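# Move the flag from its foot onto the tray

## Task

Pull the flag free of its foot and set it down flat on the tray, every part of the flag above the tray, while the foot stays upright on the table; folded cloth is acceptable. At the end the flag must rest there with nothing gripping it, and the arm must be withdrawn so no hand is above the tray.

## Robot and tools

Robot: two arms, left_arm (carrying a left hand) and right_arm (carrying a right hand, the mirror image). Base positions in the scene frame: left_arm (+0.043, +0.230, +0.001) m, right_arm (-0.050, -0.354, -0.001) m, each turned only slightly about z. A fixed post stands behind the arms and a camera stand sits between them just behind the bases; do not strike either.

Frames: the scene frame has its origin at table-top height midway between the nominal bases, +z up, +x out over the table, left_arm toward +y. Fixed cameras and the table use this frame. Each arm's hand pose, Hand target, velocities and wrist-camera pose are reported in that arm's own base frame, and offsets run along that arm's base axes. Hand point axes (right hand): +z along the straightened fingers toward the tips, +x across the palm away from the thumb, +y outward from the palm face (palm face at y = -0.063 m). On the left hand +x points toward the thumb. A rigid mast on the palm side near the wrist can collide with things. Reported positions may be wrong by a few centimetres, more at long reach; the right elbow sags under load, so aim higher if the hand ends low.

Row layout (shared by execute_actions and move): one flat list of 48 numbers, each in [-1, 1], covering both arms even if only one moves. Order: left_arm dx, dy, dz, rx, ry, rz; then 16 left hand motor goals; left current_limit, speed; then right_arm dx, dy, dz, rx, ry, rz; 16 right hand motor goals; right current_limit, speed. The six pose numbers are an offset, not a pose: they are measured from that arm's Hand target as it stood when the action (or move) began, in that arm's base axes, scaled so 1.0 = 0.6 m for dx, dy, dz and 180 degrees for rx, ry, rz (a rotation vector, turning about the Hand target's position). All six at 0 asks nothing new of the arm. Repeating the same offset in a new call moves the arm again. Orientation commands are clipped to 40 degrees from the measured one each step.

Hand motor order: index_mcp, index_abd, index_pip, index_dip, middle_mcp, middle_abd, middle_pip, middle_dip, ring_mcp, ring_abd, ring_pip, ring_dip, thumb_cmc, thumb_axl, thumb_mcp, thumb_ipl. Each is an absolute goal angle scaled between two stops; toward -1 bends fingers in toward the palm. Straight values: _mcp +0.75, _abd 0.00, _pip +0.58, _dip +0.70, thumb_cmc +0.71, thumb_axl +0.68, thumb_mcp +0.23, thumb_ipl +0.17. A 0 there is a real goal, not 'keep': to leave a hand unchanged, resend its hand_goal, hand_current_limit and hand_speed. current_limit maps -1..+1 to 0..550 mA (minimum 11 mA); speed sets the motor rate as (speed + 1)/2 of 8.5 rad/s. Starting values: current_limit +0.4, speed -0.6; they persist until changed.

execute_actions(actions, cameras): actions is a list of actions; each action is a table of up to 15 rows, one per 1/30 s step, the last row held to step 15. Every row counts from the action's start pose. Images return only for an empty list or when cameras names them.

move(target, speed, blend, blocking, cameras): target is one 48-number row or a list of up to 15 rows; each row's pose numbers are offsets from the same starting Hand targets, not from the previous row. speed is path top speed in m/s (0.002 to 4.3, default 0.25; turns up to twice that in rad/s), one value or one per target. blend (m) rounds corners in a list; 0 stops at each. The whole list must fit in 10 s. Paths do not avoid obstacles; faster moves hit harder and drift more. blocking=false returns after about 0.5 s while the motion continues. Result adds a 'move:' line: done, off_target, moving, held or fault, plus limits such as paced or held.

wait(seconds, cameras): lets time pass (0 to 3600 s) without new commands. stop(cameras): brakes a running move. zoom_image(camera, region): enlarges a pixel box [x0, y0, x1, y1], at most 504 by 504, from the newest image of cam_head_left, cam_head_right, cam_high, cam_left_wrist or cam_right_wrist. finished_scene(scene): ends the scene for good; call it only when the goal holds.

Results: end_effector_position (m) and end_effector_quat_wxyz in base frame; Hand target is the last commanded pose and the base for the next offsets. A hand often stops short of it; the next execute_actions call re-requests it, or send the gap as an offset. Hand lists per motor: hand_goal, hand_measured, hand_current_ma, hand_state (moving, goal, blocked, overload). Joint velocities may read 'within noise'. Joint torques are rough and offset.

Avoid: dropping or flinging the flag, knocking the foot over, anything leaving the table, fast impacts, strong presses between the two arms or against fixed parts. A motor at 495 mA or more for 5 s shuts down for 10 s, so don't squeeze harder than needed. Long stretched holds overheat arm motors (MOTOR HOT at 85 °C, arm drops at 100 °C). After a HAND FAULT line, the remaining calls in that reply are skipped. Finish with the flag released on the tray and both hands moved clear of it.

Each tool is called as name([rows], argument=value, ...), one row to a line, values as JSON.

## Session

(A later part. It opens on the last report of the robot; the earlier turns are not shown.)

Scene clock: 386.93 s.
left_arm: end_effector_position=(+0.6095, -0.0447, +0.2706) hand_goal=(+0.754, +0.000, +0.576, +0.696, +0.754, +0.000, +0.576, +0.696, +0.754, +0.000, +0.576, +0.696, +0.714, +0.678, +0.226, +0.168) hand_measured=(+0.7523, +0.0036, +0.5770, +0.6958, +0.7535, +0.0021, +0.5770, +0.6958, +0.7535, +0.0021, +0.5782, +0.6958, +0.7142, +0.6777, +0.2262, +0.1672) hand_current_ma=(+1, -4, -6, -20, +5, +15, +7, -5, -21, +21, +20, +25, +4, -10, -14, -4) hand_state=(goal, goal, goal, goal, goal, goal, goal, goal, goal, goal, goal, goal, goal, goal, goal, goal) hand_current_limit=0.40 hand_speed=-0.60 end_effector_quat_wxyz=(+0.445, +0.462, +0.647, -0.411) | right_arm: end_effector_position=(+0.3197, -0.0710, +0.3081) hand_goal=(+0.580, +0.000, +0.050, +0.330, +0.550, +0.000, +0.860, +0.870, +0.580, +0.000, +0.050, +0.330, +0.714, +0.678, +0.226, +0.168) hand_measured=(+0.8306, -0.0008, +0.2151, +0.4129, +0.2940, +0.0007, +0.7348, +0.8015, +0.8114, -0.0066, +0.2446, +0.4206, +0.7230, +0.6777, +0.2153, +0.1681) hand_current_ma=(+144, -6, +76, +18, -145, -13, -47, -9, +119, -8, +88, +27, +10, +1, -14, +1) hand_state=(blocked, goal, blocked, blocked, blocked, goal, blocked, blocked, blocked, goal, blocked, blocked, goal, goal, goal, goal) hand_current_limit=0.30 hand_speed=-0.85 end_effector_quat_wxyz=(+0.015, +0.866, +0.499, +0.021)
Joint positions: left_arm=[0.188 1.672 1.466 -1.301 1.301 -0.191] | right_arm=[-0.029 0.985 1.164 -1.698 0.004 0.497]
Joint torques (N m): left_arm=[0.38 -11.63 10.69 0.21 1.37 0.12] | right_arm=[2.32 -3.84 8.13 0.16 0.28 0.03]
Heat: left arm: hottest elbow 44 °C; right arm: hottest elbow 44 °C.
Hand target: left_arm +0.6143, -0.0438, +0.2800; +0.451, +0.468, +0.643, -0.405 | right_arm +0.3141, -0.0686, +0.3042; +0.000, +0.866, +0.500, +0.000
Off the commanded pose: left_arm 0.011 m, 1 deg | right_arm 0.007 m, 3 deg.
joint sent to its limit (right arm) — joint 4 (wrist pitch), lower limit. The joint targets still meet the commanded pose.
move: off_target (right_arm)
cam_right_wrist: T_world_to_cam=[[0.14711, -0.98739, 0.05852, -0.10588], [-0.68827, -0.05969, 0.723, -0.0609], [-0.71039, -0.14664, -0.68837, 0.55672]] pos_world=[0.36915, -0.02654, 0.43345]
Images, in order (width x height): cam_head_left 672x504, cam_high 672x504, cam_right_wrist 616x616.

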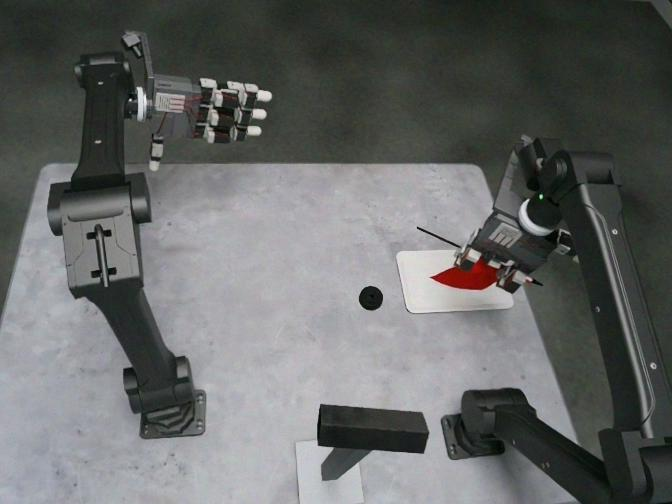

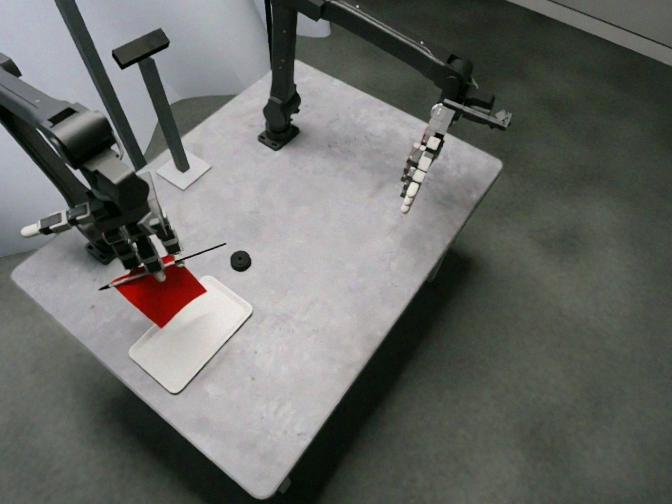

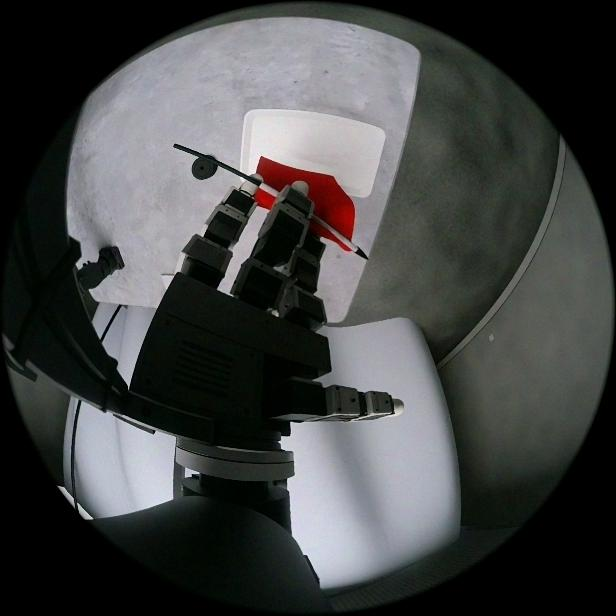

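move(target=[0,0,0,0,0,0,0.754,0,0.576,0.696,0.754,0,0.576,0.696,0.754,0,0.576,0.696,0.714,0.678,0.226,0.168,0.4,-0.6, -0.045,0.026,-0.1567,0,0,0,0.58,0,0.05,0.33,0.55,0,0.86,0.87,0.58,0,0.05,0.33,0.714,0.678,0.226,0.168,0.3,-0.85], speed=0.1, cameras=["cam_high","cam_head_left","cam_right_wrist"])

zoom_image(camera="cam_high", region=[60, 180, 300, 420])

Scene clock: 393.70 s.
left_arm: end_effector_position=(+0.6095, -0.0447, +0.2706) hand_goal=(+0.754, +0.000, +0.576, +0.696, +0.754, +0.000, +0.576, +0.696, +0.754, +0.000, +0.576, +0.696, +0.714, +0.678, +0.226, +0.168) hand_measured=(+0.7535, +0.0021, +0.5757, +0.6958, +0.7535, +0.0021, +0.5770, +0.6958, +0.7535, +0.0021, +0.5770, +0.6971, +0.7142, +0.6767, +0.2252, +0.1681) hand_current_ma=(+19, -13, -14, -14, +12, +8, +29, -2, -15, +13, -3, +25, +11, -5, +1, +10) hand_state=(goal, goal, goal, goal, goal, goal, goal, goal, goal, goal, goal, goal, goal, goal, goal, goal) hand_current_limit=0.40 hand_speed=-0.60 end_effector_quat_wxyz=(+0.445, +0.462, +0.647, -0.411) | right_arm: end_effector_position=(+0.2891, -0.0555, +0.2130) hand_goal=(+0.580, +0.000, +0.050, +0.330, +0.550, +0.000, +0.860, +0.870, +0.580, +0.000, +0.050, +0.330, +0.714, +0.678, +0.226, +0.168) hand_measured=(+0.8319, -0.0008, +0.2164, +0.4142, +0.2940, +0.0007, +0.7348, +0.8028, +0.8114, -0.0066, +0.2446, +0.4219, +0.7242, +0.6777, +0.2153, +0.1681) hand_current_ma=(+144, -6, +81, +36, -154, -5, -39, -12, +122, +7, +88, +28, +6, -5, -5, +16) hand_state=(blocked, goal, blocked, blocked, blocked, goal, blocked, blocked, blocked, goal, blocked, blocked, goal, goal, goal, goal) hand_current_limit=0.30 hand_speed=-0.85 end_effector_quat_wxyz=(-0.001, +0.866, +0.500, -0.003)
Joint positions: left_arm=[0.188 1.672 1.466 -1.301 1.301 -0.191] | right_arm=[0.032 0.922 0.889 -1.546 0.001 0.556]
Joint torques (N m): left_arm=[0.38 -11.63 10.69 0.21 1.37 0.11] | right_arm=[2.37 -3.14 8.1 0.69 0.1 0.03]
Heat: left arm: hottest elbow 44 °C; right arm: hottest elbow 43 °C.
Hand target: left_arm +0.6143, -0.0438, +0.2800; +0.451, +0.468, +0.643, -0.405 | right_arm +0.2870, -0.0529, +0.2100; +0.000, +0.866, +0.500, +0.000
Off the commanded pose: left_arm 0.011 m, 1 deg | right_arm 0.004 m, 0 deg.
move: done
cam_right_wrist: T_world_to_cam=[[0.15248, -0.98726, 0.04545, -0.07926], [-0.64405, -0.06438, 0.76227, -0.03366], [-0.74964, -0.1455, -0.64566, 0.47409]] pos_world=[0.3458, -0.01144, 0.33536]
Images, in order (width x height): cam_head_left 672x504, cam_high 672x504, cam_right_wrist 616x616.

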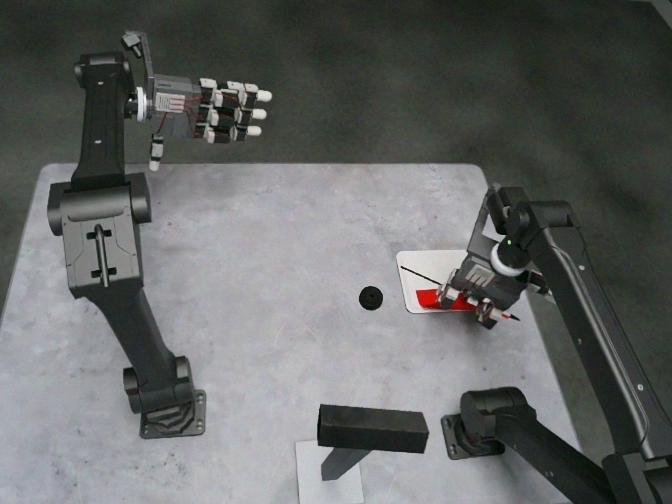

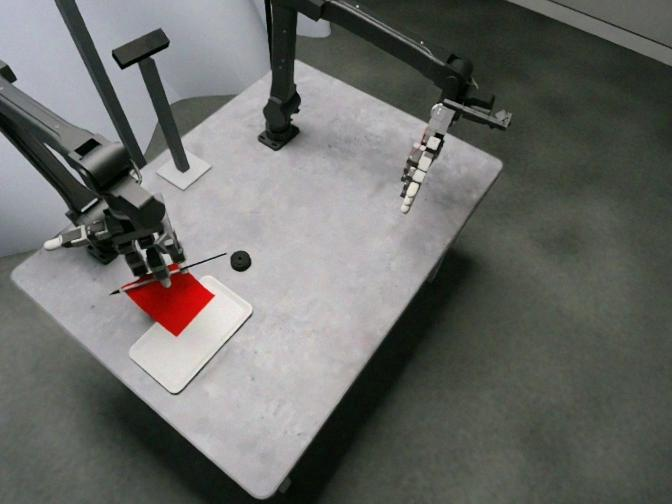

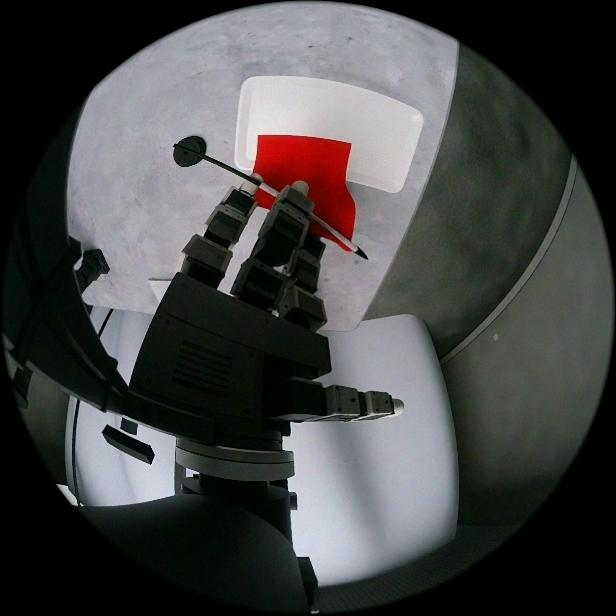

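Scaled by 2.100 from the camera's image (finer frame: 960x720).

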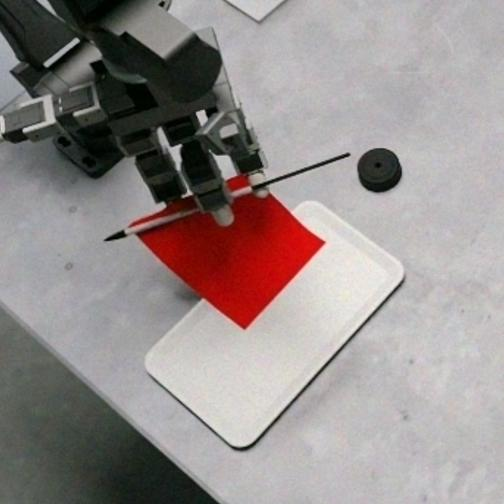

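move(target=[0,0,0,0,0,0,0.754,0,0.576,0.696,0.754,0,0.576,0.696,0.754,0,0.576,0.696,0.714,0.678,0.226,0.168,0.4,-0.6, 0.2133,-0.125,0.03,0,0,0,0.58,0,0.05,0.33,0.55,0,0.86,0.87,0.58,0,0.05,0.33,0.714,0.678,0.226,0.168,0.3,-0.85], speed=0.12, cameras=["cam_high","cam_head_left","cam_right_wrist"])

zoom_image(camera="cam_high", region=[60, 220, 300, 460])

Scene clock: 400.93 s.
left_arm: end_effector_position=(+0.6095, -0.0447, +0.2706) hand_goal=(+0.754, +0.000, +0.576, +0.696, +0.754, +0.000, +0.576, +0.696, +0.754, +0.000, +0.576, +0.696, +0.714, +0.678, +0.226, +0.168) hand_measured=(+0.7547, +0.0021, +0.5770, +0.6971, +0.7523, +0.0021, +0.5770, +0.6958, +0.7535, +0.0021, +0.5770, +0.6958, +0.7129, +0.6777, +0.2262, +0.1672) hand_current_ma=(+2, -19, -5, -11, -12, -1, +12, +12, -9, +13, +3, +27, +0, -2, +0, +11) hand_state=(goal, goal, goal, goal, goal, goal, goal, goal, goal, goal, goal, goal, goal, goal, goal, goal) hand_current_limit=0.40 hand_speed=-0.60 end_effector_quat_wxyz=(+0.445, +0.462, +0.647, -0.411) | right_arm: end_effector_position=(+0.3970, -0.1218, +0.2113) hand_goal=(+0.580, +0.000, +0.050, +0.330, +0.550, +0.000, +0.860, +0.870, +0.580, +0.000, +0.050, +0.330, +0.714, +0.678, +0.226, +0.168) hand_measured=(+0.8319, +0.0007, +0.2151, +0.4129, +0.2928, +0.0021, +0.7361, +0.8028, +0.8114, -0.0081, +0.2446, +0.4219, +0.7104, +0.6777, +0.2163, +0.1681) hand_current_ma=(+148, -16, +77, +27, -147, -3, -41, -14, +113, -7, +89, +32, +8, +7, +3, +9) hand_state=(blocked, goal, blocked, blocked, blocked, goal, blocked, blocked, blocked, goal, blocked, blocked, goal, goal, goal, goal) hand_current_limit=0.30 hand_speed=-0.85 end_effector_quat_wxyz=(-0.012, +0.866, +0.500, -0.016)
Joint positions: left_arm=[0.188 1.672 1.466 -1.301 1.301 -0.191] | right_arm=[-0.174 1.262 1.13 -1.479 0.002 0.35]
Joint torques (N m): left_arm=[0.38 -11.69 10.7 0.2 1.37 0.11] | right_arm=[0.91 -6.42 13.81 0.4 0.09 -0.13]
Heat: left arm: hottest elbow 44 °C; right arm: hottest elbow 42 °C.
Hand target: left_arm +0.6143, -0.0438, +0.2800; +0.451, +0.468, +0.643, -0.405 | right_arm +0.4150, -0.1280, +0.2282; +0.000, +0.866, +0.500, +0.000
Off the commanded pose: left_arm 0.011 m, 1 deg | right_arm 0.025 m, 2 deg.
move: off_target (right_arm)
cam_right_wrist: T_world_to_cam=[[0.15377, -0.98751, 0.03424, -0.15921], [-0.61831, -0.06913, 0.78289, 0.01764], [-0.77074, -0.14155, -0.62122, 0.54797]] pos_world=[0.45773, -0.07844, 0.33205]
Images, in order (width x height): cam_head_left 672x504, cam_high 672x504, cam_right_wrist 616x616.

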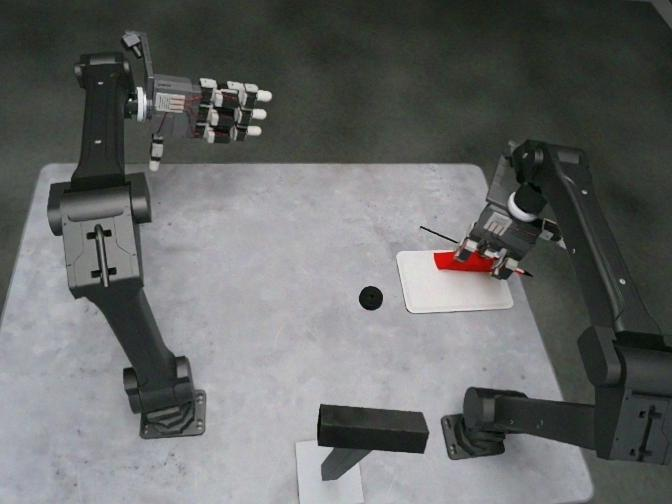

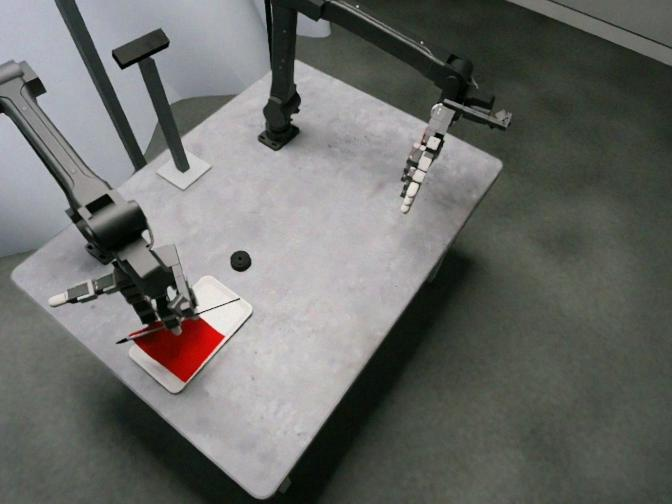

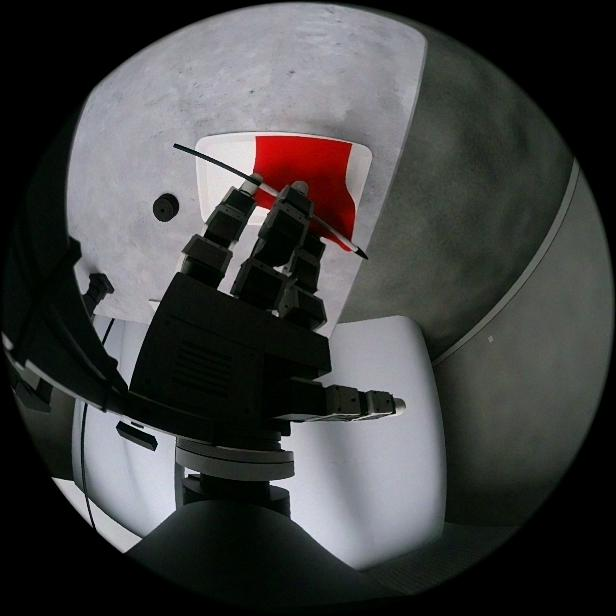

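Scaled by 2.100 from the camera's image (finer frame: 960x720).

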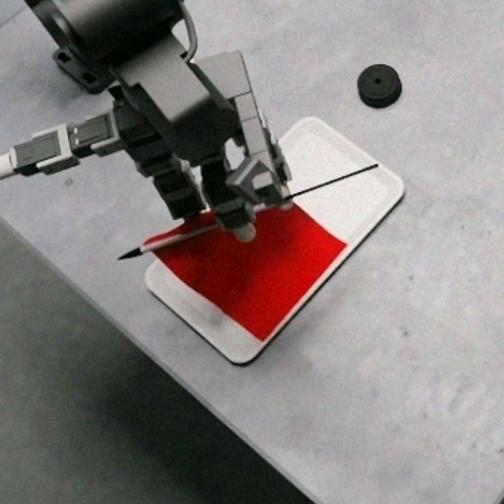

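move(target=[0,0,0,0,0,0,0.754,0,0.576,0.696,0.754,0,0.576,0.696,0.754,0,0.576,0.696,0.714,0.678,0.226,0.168,0.4,-0.6, -0.197,0.109,-0.143,0,0,0,0.58,0,0.05,0.33,0.55,0,0.86,0.87,0.58,0,0.05,0.33,0.714,0.678,0.226,0.168,0.3,-0.85], speed=0.1, cameras=["cam_high","cam_head_left","cam_right_wrist"])

zoom_image(camera="cam_high", region=[60, 180, 300, 420])

zoom_image(camera="cam_head_left", region=[360, 200, 560, 350])

Scene clock: 439.40 s.
left_arm: end_effector_position=(+0.6095, -0.0447, +0.2706) hand_goal=(+0.754, +0.000, +0.576, +0.696, +0.754, +0.000, +0.576, +0.696, +0.754, +0.000, +0.576, +0.696, +0.714, +0.678, +0.226, +0.168) hand_measured=(+0.7535, +0.0021, +0.5770, +0.6971, +0.7535, +0.0021, +0.5770, +0.6958, +0.7523, +0.0021, +0.5757, +0.6945, +0.7142, +0.6777, +0.2252, +0.1672) hand_current_ma=(+4, -16, -1, -4, +4, +8, -4, +11, -7, +15, +4, +4, +2, +3, +1, +14) hand_state=(goal, goal, goal, goal, goal, goal, goal, goal, goal, goal, goal, goal, goal, goal, goal, goal) hand_current_limit=0.40 hand_speed=-0.60 end_effector_quat_wxyz=(+0.445, +0.462, +0.647, -0.411) | right_arm: end_effector_position=(+0.2992, -0.0650, +0.1449) hand_goal=(+0.580, +0.000, +0.050, +0.330, +0.550, +0.000, +0.860, +0.870, +0.580, +0.000, +0.050, +0.330, +0.714, +0.678, +0.226, +0.168) hand_measured=(+0.8319, -0.0008, +0.2151, +0.4129, +0.2940, +0.0007, +0.7348, +0.8015, +0.8101, -0.0066, +0.2446, +0.4206, +0.7117, +0.6767, +0.2163, +0.1672) hand_current_ma=(+150, -19, +70, +28, -149, -8, -40, -22, +113, +0, +92, +38, +1, -4, -14, +2) hand_state=(blocked, goal, blocked, blocked, blocked, goal, blocked, blocked, blocked, goal, blocked, blocked, goal, goal, goal, goal) hand_current_limit=0.30 hand_speed=-0.85 end_effector_quat_wxyz=(-0.002, +0.866, +0.500, -0.003)
Joint positions: left_arm=[0.188 1.672 1.466 -1.301 1.301 -0.191] | right_arm=[-0.011 0.981 0.743 -1.34 -0.001 0.513]
Joint torques (N m): left_arm=[0.38 -11.63 10.67 0.2 1.37 0.11] | right_arm=[2.37 -3.72 7.8 0.69 0.16 0.03]
Heat: left arm: hottest elbow 45 °C; right arm: hottest elbow 46 °C.
Hand target: left_arm +0.6143, -0.0438, +0.2800; +0.451, +0.468, +0.643, -0.405 | right_arm +0.2967, -0.0626, +0.1422; -0.001, +0.866, +0.500, +0.000
Off the commanded pose: left_arm 0.011 m, 1 deg | right_arm 0.004 m, 0 deg.
move: done
cam_right_wrist: T_world_to_cam=[[0.15245, -0.98735, 0.04363, -0.08679], [-0.64407, -0.06577, 0.76213, 0.02407], [-0.74962, -0.14429, -0.64595, 0.43644]] pos_world=[0.3559, -0.02114, 0.26736]
Images, in order (width x height): cam_head_left 672x504, cam_high 672x504, cam_right_wrist 616x616.

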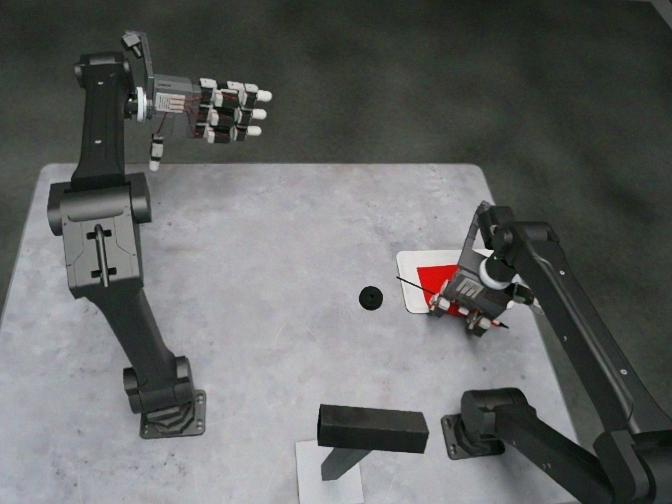

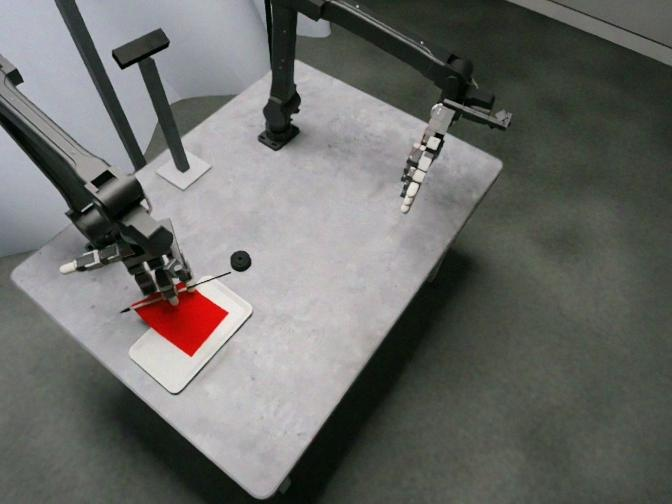

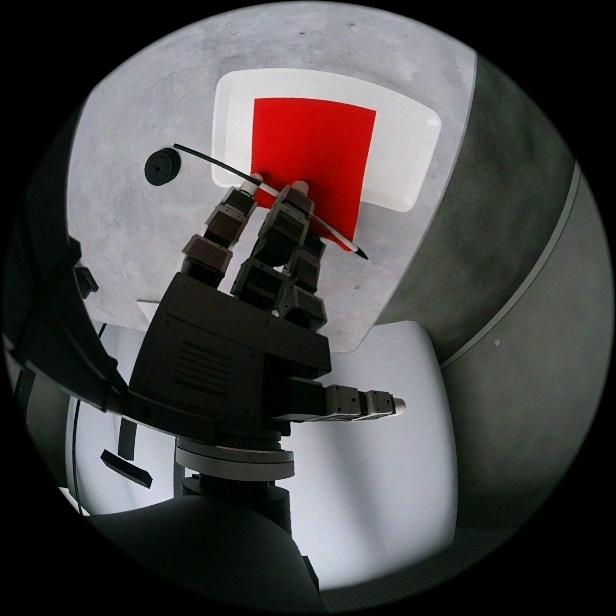

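Scaled by 2.100 from the camera's image (finer frame: 960x720).

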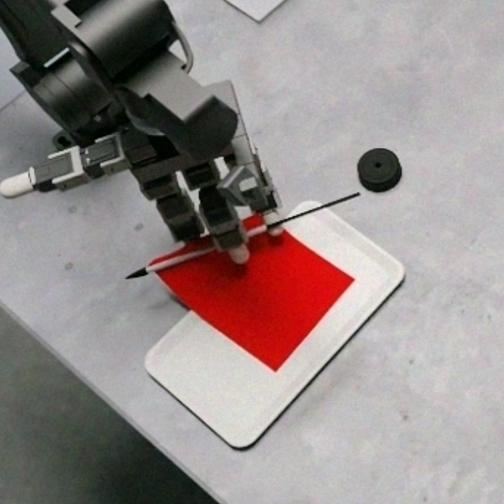

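Scaled by 2.520 from the camera's image (finer frame: 960x720).

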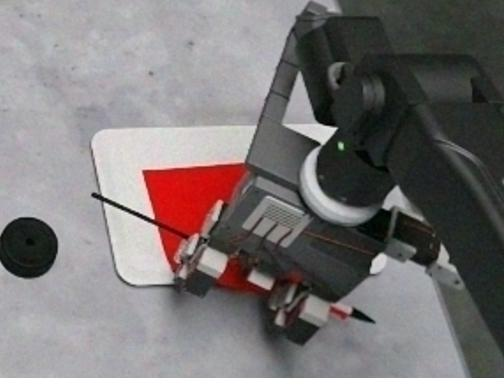

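move([
  [0,0,0,0,0,0,0.754,0,0.576,0.696,0.754,0,0.576,0.696,0.754,0,0.576,0.696,0.714,0.678,0.226,0.168,0.4,-0.6, 0.02,-0.01,0.09,0,0,0,0.58,0,0.05,0.33,0.55,0,0.86,0.87,0.58,0,0.05,0.33,0.714,0.678,0.226,0.168,0.3,-0.85],
  [0,0,0,0,0,0,0.754,0,0.576,0.696,0.754,0,0.576,0.696,0.754,0,0.576,0.696,0.714,0.678,0.226,0.168,0.4,-0.6, 0.16,-0.09,0.09,0,0,0,0.58,0,0.05,0.33,0.55,0,0.86,0.87,0.58,0,0.05,0.33,0.714,0.678,0.226,0.168,0.3,-0.85],
], speed=0.1, blend=0.02, cameras=["cam_high","cam_head_left","cam_right_wrist"])

zoom_image(camera="cam_high", region=[60, 180, 300, 420])

zoom_image(camera="cam_right_wrist", region=[160, 60, 460, 300])

Scene clock: 458.10 s.
left_arm: end_effector_position=(+0.6095, -0.0447, +0.2706) hand_goal=(+0.754, +0.000, +0.576, +0.696, +0.754, +0.000, +0.576, +0.696, +0.754, +0.000, +0.576, +0.696, +0.714, +0.678, +0.226, +0.168) hand_measured=(+0.7523, +0.0021, +0.5770, +0.6958, +0.7535, +0.0021, +0.5770, +0.6958, +0.7523, +0.0021, +0.5770, +0.6958, +0.7154, +0.6767, +0.2262, +0.1681) hand_current_ma=(+3, -3, -2, -13, -6, +9, +13, +12, +5, +0, +12, +2, +7, +7, -7, -5) hand_state=(goal, goal, goal, goal, goal, goal, goal, goal, goal, goal, goal, goal, goal, goal, goal, goal) hand_current_limit=0.40 hand_speed=-0.60 end_effector_quat_wxyz=(+0.445, +0.462, +0.647, -0.411) | right_arm: end_effector_position=(+0.3733, -0.1104, +0.1788) hand_goal=(+0.580, +0.000, +0.050, +0.330, +0.550, +0.000, +0.860, +0.870, +0.580, +0.000, +0.050, +0.330, +0.714, +0.678, +0.226, +0.168) hand_measured=(+0.8306, -0.0023, +0.2151, +0.4129, +0.2940, -0.0008, +0.7348, +0.8028, +0.8101, -0.0081, +0.2446, +0.4219, +0.7104, +0.6767, +0.2163, +0.1681) hand_current_ma=(+149, -14, +70, +23, -155, -7, -31, -15, +119, -13, +78, +26, +12, -3, -14, +6) hand_state=(blocked, goal, blocked, blocked, blocked, goal, blocked, blocked, blocked, goal, blocked, blocked, goal, goal, goal, goal) hand_current_limit=0.30 hand_speed=-0.85 end_effector_quat_wxyz=(-0.014, +0.866, +0.500, -0.018)
Joint positions: left_arm=[0.188 1.672 1.466 -1.301 1.301 -0.191] | right_arm=[-0.152 1.212 1.002 -1.406 0 0.371]
Joint torques (N m): left_arm=[0.38 -11.69 10.69 0.2 1.37 0.11] | right_arm=[0.91 -5.54 13.6 0.49 0.16 -0.13]
Heat: left arm: hottest elbow 45 °C; right arm: hottest elbow 43 °C.
Hand target: left_arm +0.6143, -0.0438, +0.2800; +0.451, +0.468, +0.643, -0.405 | right_arm +0.3927, -0.1166, +0.1962; +0.000, +0.866, +0.500, +0.000
Off the commanded pose: left_arm 0.011 m, 1 deg | right_arm 0.027 m, 3 deg.
move: off_target (right_arm)
cam_right_wrist: T_world_to_cam=[[0.1543, -0.9875, 0.0323, -0.14312], [-0.61516, -0.07043, 0.78525, 0.02759], [-0.77316, -0.14104, -0.61833, 0.51151]] pos_world=[0.43453, -0.06724, 0.29924]
Images, in order (width x height): cam_head_left 672x504, cam_high 672x504, cam_right_wrist 616x616.

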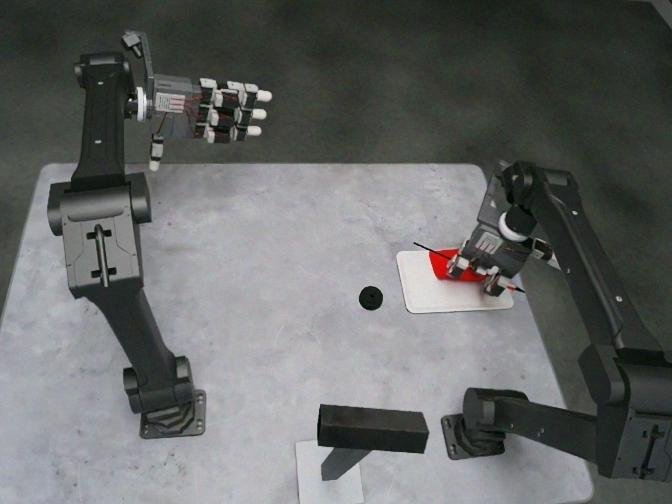

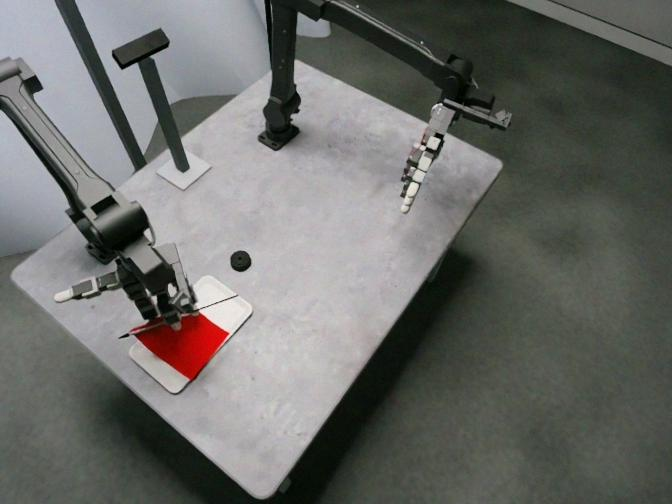

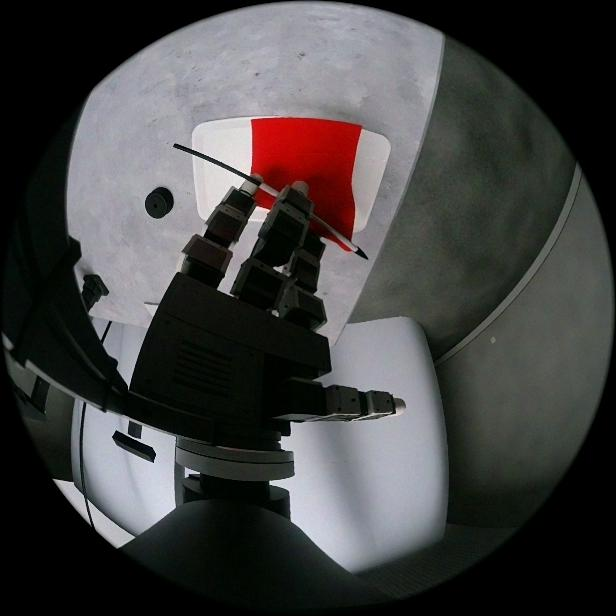

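Scaled by 2.100 from the camera's image (finer frame: 960x720).

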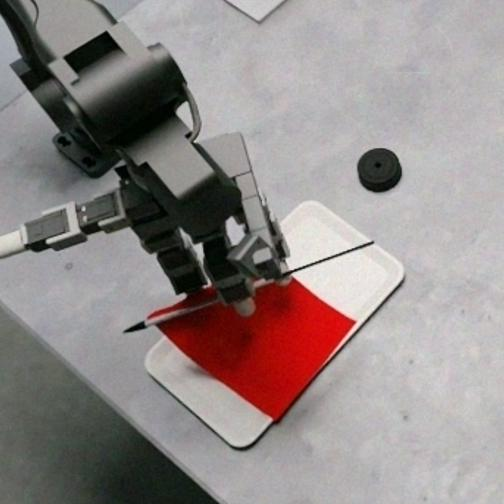

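Scaled by 1.680 from the camera's image (finer frame: 880x880).

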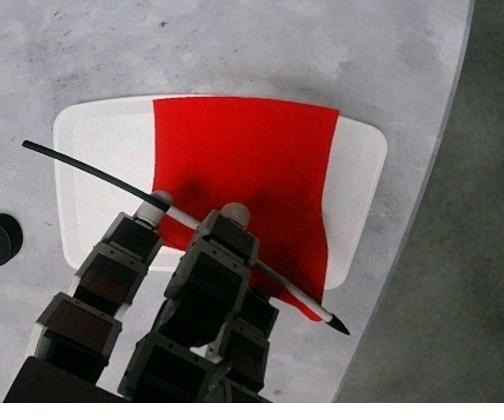

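move(target=[0,0,0,0,0,0,0.754,0,0.576,0.696,0.754,0,0.576,0.696,0.754,0,0.576,0.696,0.714,0.678,0.226,0.168,0.4,-0.6, -0.0378,0.021,-0.1,0,0,0,0.58,0,0.05,0.33,0.55,0,0.86,0.87,0.58,0,0.05,0.33,0.714,0.678,0.226,0.168,0.3,-0.85], speed=0.08, cameras=["cam_high","cam_head_left","cam_right_wrist"])

zoom_image(camera="cam_high", region=[60, 220, 300, 460])

zoom_image(camera="cam_right_wrist", region=[160, 60, 460, 300])

Scene clock: 466.90 s.
left_arm: end_effector_position=(+0.6095, -0.0447, +0.2706) hand_goal=(+0.754, +0.000, +0.576, +0.696, +0.754, +0.000, +0.576, +0.696, +0.754, +0.000, +0.576, +0.696, +0.714, +0.678, +0.226, +0.168) hand_measured=(+0.7535, +0.0021, +0.5757, +0.6971, +0.7535, +0.0021, +0.5770, +0.6958, +0.7535, +0.0021, +0.5757, +0.6958, +0.7142, +0.6767, +0.2262, +0.1681) hand_current_ma=(+2, +10, +4, -10, -5, +4, +5, +12, -15, +16, +9, +5, +2, +18, -11, +6) hand_state=(goal, goal, goal, goal, goal, goal, goal, goal, goal, goal, goal, goal, goal, goal, goal, goal) hand_current_limit=0.40 hand_speed=-0.60 end_effector_quat_wxyz=(+0.445, +0.462, +0.647, -0.411) | right_arm: end_effector_position=(+0.3721, -0.1076, +0.1390) hand_goal=(+0.580, +0.000, +0.050, +0.330, +0.550, +0.000, +0.860, +0.870, +0.580, +0.000, +0.050, +0.330, +0.714, +0.678, +0.226, +0.168) hand_measured=(+0.8319, -0.0008, +0.2151, +0.4129, +0.2952, -0.0008, +0.7348, +0.8028, +0.8114, -0.0081, +0.2434, +0.4219, +0.7104, +0.6767, +0.2173, +0.1681) hand_current_ma=(+143, -9, +71, +31, -151, -6, -42, -18, +122, -3, +82, +28, +17, +1, -5, +1) hand_state=(blocked, goal, blocked, blocked, blocked, goal, blocked, blocked, blocked, goal, blocked, blocked, goal, goal, goal, goal) hand_current_limit=0.30 hand_speed=-0.85 end_effector_quat_wxyz=(-0.001, +0.866, +0.500, -0.002)
Joint positions: left_arm=[0.188 1.672 1.466 -1.301 1.301 -0.191] | right_arm=[-0.144 1.212 0.887 -1.25 0 0.38]
Joint velocities: left_arm=[-0.044 -0.005 0.002 0.007 0.037 -0.051] | right_arm=[within noise]
Joint torques (N m): left_arm=[0.32 -11.63 10.69 0.21 1.37 0.11] | right_arm=[2.37 -6.83 7.66 0.7 0.12 0.03]
Heat: left arm: hottest elbow 45 °C; right arm: hottest elbow 43 °C.
Hand target: left_arm +0.6143, -0.0438, +0.2800; +0.451, +0.468, +0.643, -0.405 | right_arm +0.3701, -0.1040, +0.1363; +0.000, +0.866, +0.500, +0.000
Off the commanded pose: left_arm 0.011 m, 1 deg | right_arm 0.005 m, 0 deg.
move: done
cam_right_wrist: T_world_to_cam=[[0.15202, -0.98737, 0.04455, -0.13973], [-0.64607, -0.06516, 0.76049, 0.07377], [-0.74799, -0.14439, -0.64782, 0.48076]] pos_world=[0.4285, -0.06374, 0.26157]
Images, in order (width x height): cam_head_left 672x504, cam_high 672x504, cam_right_wrist 616x616.

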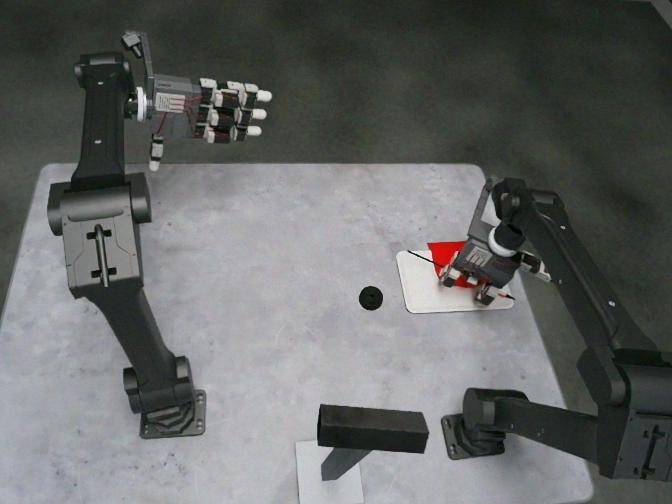

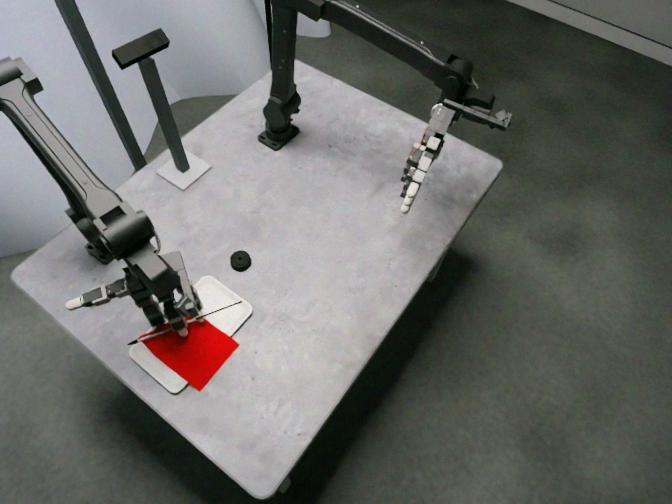

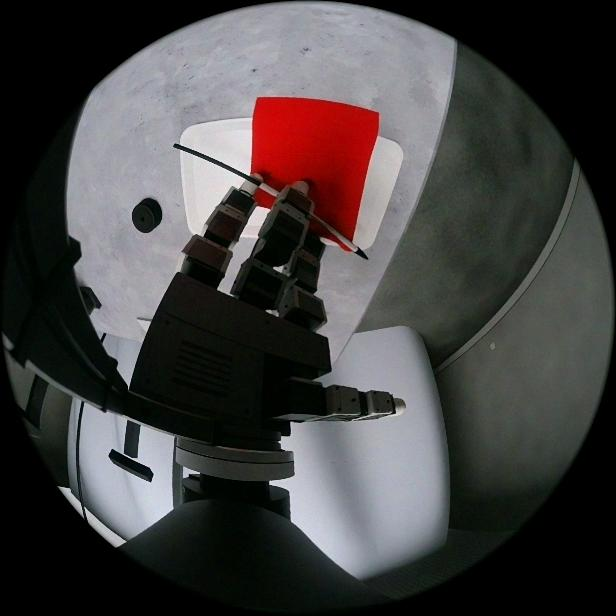

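Scaled by 2.100 from the camera's image (finer frame: 960x720).

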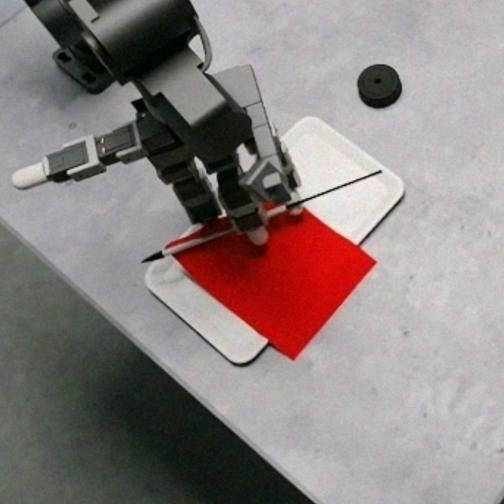

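Scaled by 1.680 from the camera's image (finer frame: 880x880).

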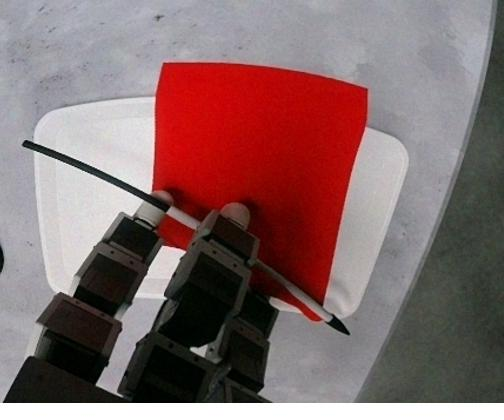

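move([
  [0,0,0,0,0,0,0.754,0,0.576,0.696,0.754,0,0.576,0.696,0.754,0,0.576,0.696,0.714,0.678,0.226,0.168,0.4,-0.6, -0.0285,0.015,0.273,0,0,0,0.58,0,0.05,0.33,0.55,0,0.86,0.87,0.58,0,0.05,0.33,0.714,0.678,0.226,0.168,0.3,-0.85],
  [0,0,0,0,0,0,0.754,0,0.576,0.696,0.754,0,0.576,0.696,0.754,0,0.576,0.696,0.714,0.678,0.226,0.168,0.4,-0.6, -0.1385,0.0783,0.281,0,0,0,0.58,0,0.05,0.33,0.55,0,0.86,0.87,0.58,0,0.05,0.33,0.714,0.678,0.226,0.168,0.3,-0.85],
], speed=0.12, blend=0.03, cameras=["cam_high"])

zoom_image(camera="cam_high", region=[60, 180, 300, 420])

move(target=[0,0,0,0,0,0,0.754,0,0.576,0.696,0.754,0,0.576,0.696,0.754,0,0.576,0.696,0.714,0.678,0.226,0.168,0.4,-0.6, 0.2865,-0.1566,-0.171,0,0,0,0.58,0,0.05,0.33,0.55,0,0.86,0.87,0.58,0,0.05,0.33,0.714,0.678,0.226,0.168,0.3,-0.85], speed=0.2, cameras=["cam_high","cam_head_left","cam_right_wrist"])

zoom_image(camera="cam_high", region=[60, 220, 300, 460])

zoom_image(camera="cam_right_wrist", region=[160, 60, 460, 300])

Scene clock: 494.40 s.
left_arm: end_effector_position=(+0.6095, -0.0447, +0.2706) hand_goal=(+0.754, +0.000, +0.576, +0.696, +0.754, +0.000, +0.576, +0.696, +0.754, +0.000, +0.576, +0.696, +0.714, +0.678, +0.226, +0.168) hand_measured=(+0.7535, +0.0036, +0.5757, +0.6958, +0.7535, +0.0021, +0.5770, +0.6958, +0.7523, +0.0007, +0.5757, +0.6958, +0.7142, +0.6777, +0.2252, +0.1681) hand_current_ma=(+17, -6, -7, -15, +13, +3, +16, +0, -7, +24, +10, +19, -18, -5, -3, +5) hand_state=(goal, goal, goal, goal, goal, goal, goal, goal, goal, goal, goal, goal, goal, goal, goal, goal) hand_current_limit=0.40 hand_speed=-0.60 end_effector_quat_wxyz=(+0.445, +0.462, +0.647, -0.411) | right_arm: end_effector_position=(+0.2919, -0.0589, +0.3098) hand_goal=(+0.580, +0.000, +0.050, +0.330, +0.550, +0.000, +0.860, +0.870, +0.580, +0.000, +0.050, +0.330, +0.714, +0.678, +0.226, +0.168) hand_measured=(+0.8319, -0.0008, +0.2164, +0.4129, +0.2940, +0.0007, +0.7348, +0.8028, +0.8114, -0.0066, +0.2446, +0.4206, +0.7230, +0.6767, +0.2163, +0.1672) hand_current_ma=(+153, -5, +67, +28, -141, -15, -30, -1, +115, -10, +79, +34, +9, -8, -4, +12) hand_state=(blocked, goal, blocked, blocked, blocked, goal, blocked, blocked, blocked, goal, blocked, blocked, goal, goal, goal, goal) hand_current_limit=0.30 hand_speed=-0.85 end_effector_quat_wxyz=(+0.027, +0.867, +0.497, +0.038)
Joint positions: left_arm=[0.188 1.672 1.466 -1.301 1.301 -0.191] | right_arm=[0.026 0.886 1.106 -1.699 0.011 0.555]
Joint torques (N m): left_arm=[0.32 -11.69 10.7 0.21 1.37 0.11] | right_arm=[2.37 -2.2 8.14 0.29 0.29 0.01]
Heat: left arm: hottest elbow 45 °C; right arm: hottest elbow 39 °C.
Hand target: left_arm +0.6143, -0.0438, +0.2800; +0.451, +0.468, +0.643, -0.405 | right_arm +0.2870, -0.0571, +0.3050; +0.000, +0.866, +0.500, +0.000
Off the commanded pose: left_arm 0.011 m, 1 deg | right_arm 0.007 m, 5 deg.
joint sent to its limit (right arm) — joint 4 (wrist pitch), lower limit. The joint targets are off in orientation, not in position.
move: off_target (right_arm)

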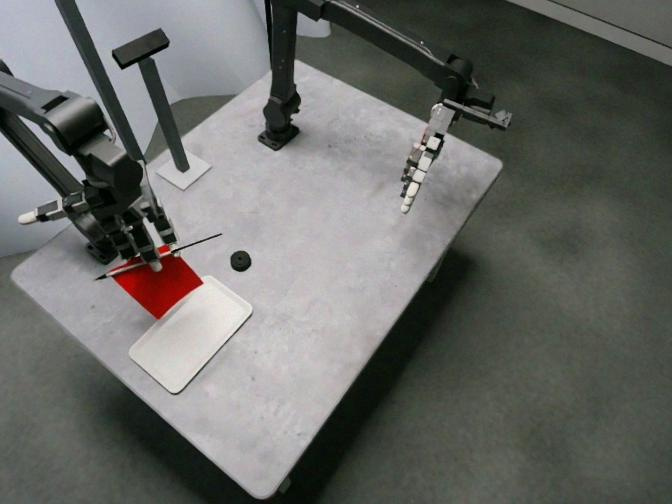

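Scaled by 2.100 from the camera's image (finer frame: 960x720).

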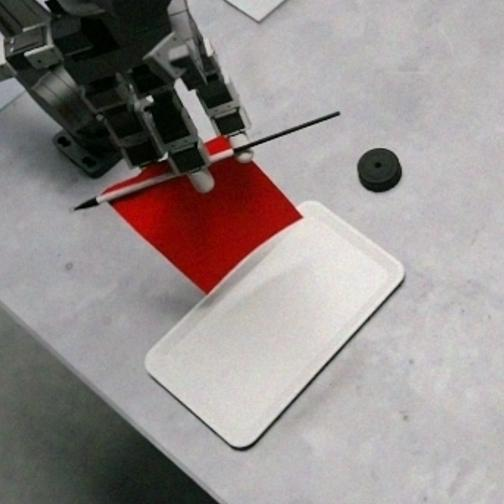

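Scene clock: 496.23 s.
left_arm: end_effector_position=(+0.6095, -0.0447, +0.2706) hand_goal=(+0.754, +0.000, +0.576, +0.696, +0.754, +0.000, +0.576, +0.696, +0.754, +0.000, +0.576, +0.696, +0.714, +0.678, +0.226, +0.168) hand_measured=(+0.7523, +0.0021, +0.5770, +0.6958, +0.7535, +0.0021, +0.5770, +0.6945, +0.7535, +0.0021, +0.5770, +0.6958, +0.7142, +0.6767, +0.2262, +0.1681) hand_current_ma=(+9, -11, +7, -11, -4, +6, -18, +9, +3, -1, +17, +16, -8, -5, -1, +5) hand_state=(goal, goal, goal, goal, goal, goal, goal, goal, goal, goal, goal, goal, goal, goal, goal, goal) hand_current_limit=0.40 hand_speed=-0.60 end_effector_quat_wxyz=(+0.445, +0.462, +0.647, -0.411) | right_arm: end_effector_position=(+0.4403, -0.1438, +0.1860) hand_goal=(+0.580, +0.000, +0.050, +0.330, +0.550, +0.000, +0.860, +0.870, +0.580, +0.000, +0.050, +0.330, +0.714, +0.678, +0.226, +0.168) hand_measured=(+0.8319, +0.0007, +0.2151, +0.4129, +0.2928, -0.0008, +0.7322, +0.8028, +0.8089, -0.0081, +0.2446, +0.4231, +0.7104, +0.6777, +0.2163, +0.1672) hand_current_ma=(+157, -2, +72, +32, -144, -3, -29, -23, +114, -3, +91, +36, +1, -18, -16, +4) hand_state=(blocked, goal, blocked, blocked, blocked, goal, blocked, blocked, blocked, goal, blocked, blocked, goal, goal, goal, goal) hand_current_limit=0.30 hand_speed=-0.85 end_effector_quat_wxyz=(-0.014, +0.866, +0.500, -0.017)
Joint positions: left_arm=[0.188 1.672 1.466 -1.301 1.301 -0.191] | right_arm=[-0.21 1.399 1.191 -1.406 0.002 0.314]
Joint torques (N m): left_arm=[0.38 -11.63 10.69 0.2 1.37 0.11] | right_arm=[0.97 -8.64 13.57 0.44 0.06 -0.12]
Heat: left arm: hottest elbow 45 °C; right arm: hottest elbow 40 °C.
Hand target: left_arm +0.6143, -0.0438, +0.2800; +0.451, +0.468, +0.643, -0.405 | right_arm +0.4588, -0.1509, +0.2022; +0.000, +0.866, +0.500, +0.000
Off the commanded pose: left_arm 0.011 m, 1 deg | right_arm 0.026 m, 2 deg.
move: off_target (right_arm)
cam_right_wrist: T_world_to_cam=[[0.15348, -0.98762, 0.03255, -0.18632], [-0.61635, -0.06993, 0.78436, 0.06151], [-0.77237, -0.14045, -0.61945, 0.56297]] pos_world=[0.50133, -0.10064, 0.30655]
Images, in order (width x height): cam_head_left 672x504, cam_high 672x504, cam_right_wrist 616x616.

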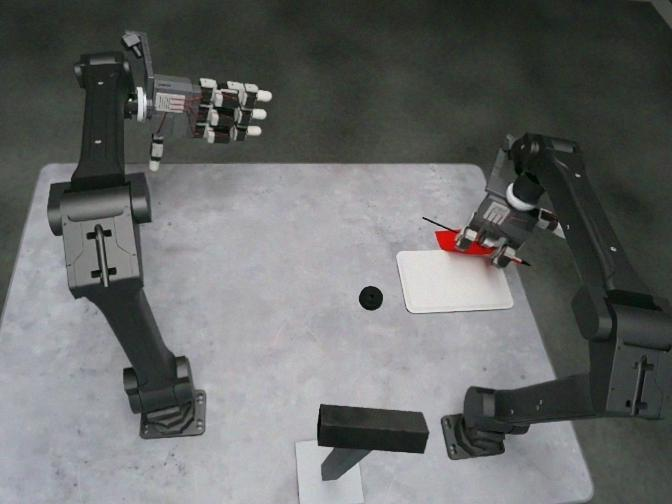

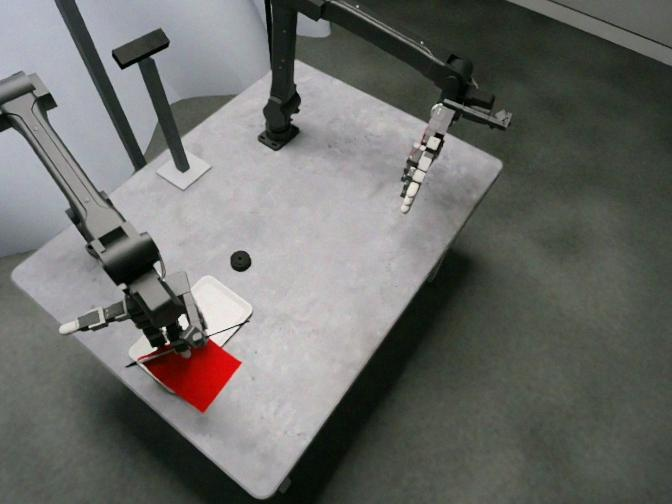

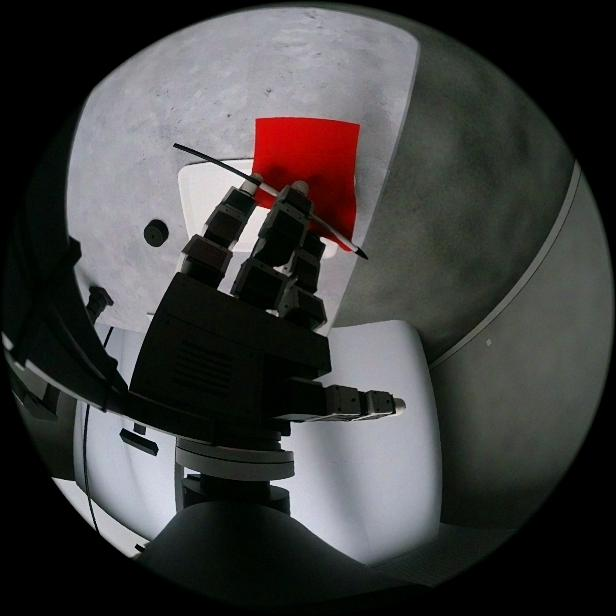

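Scaled by 2.100 from the camera's image (finer frame: 960x720).

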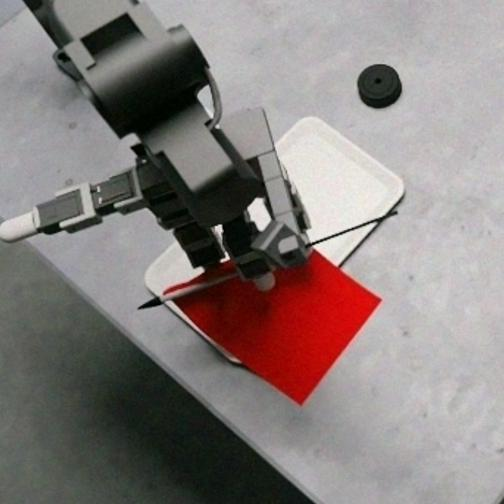

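Scaled by 1.680 from the camera's image (finer frame: 880x880).

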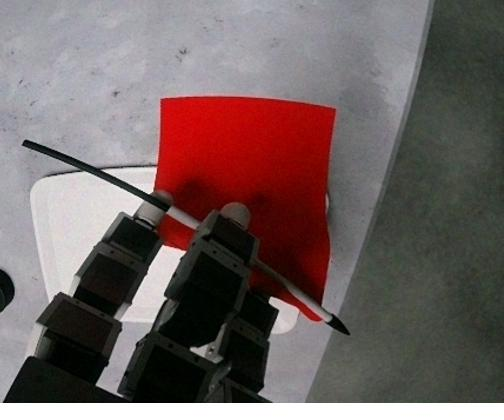

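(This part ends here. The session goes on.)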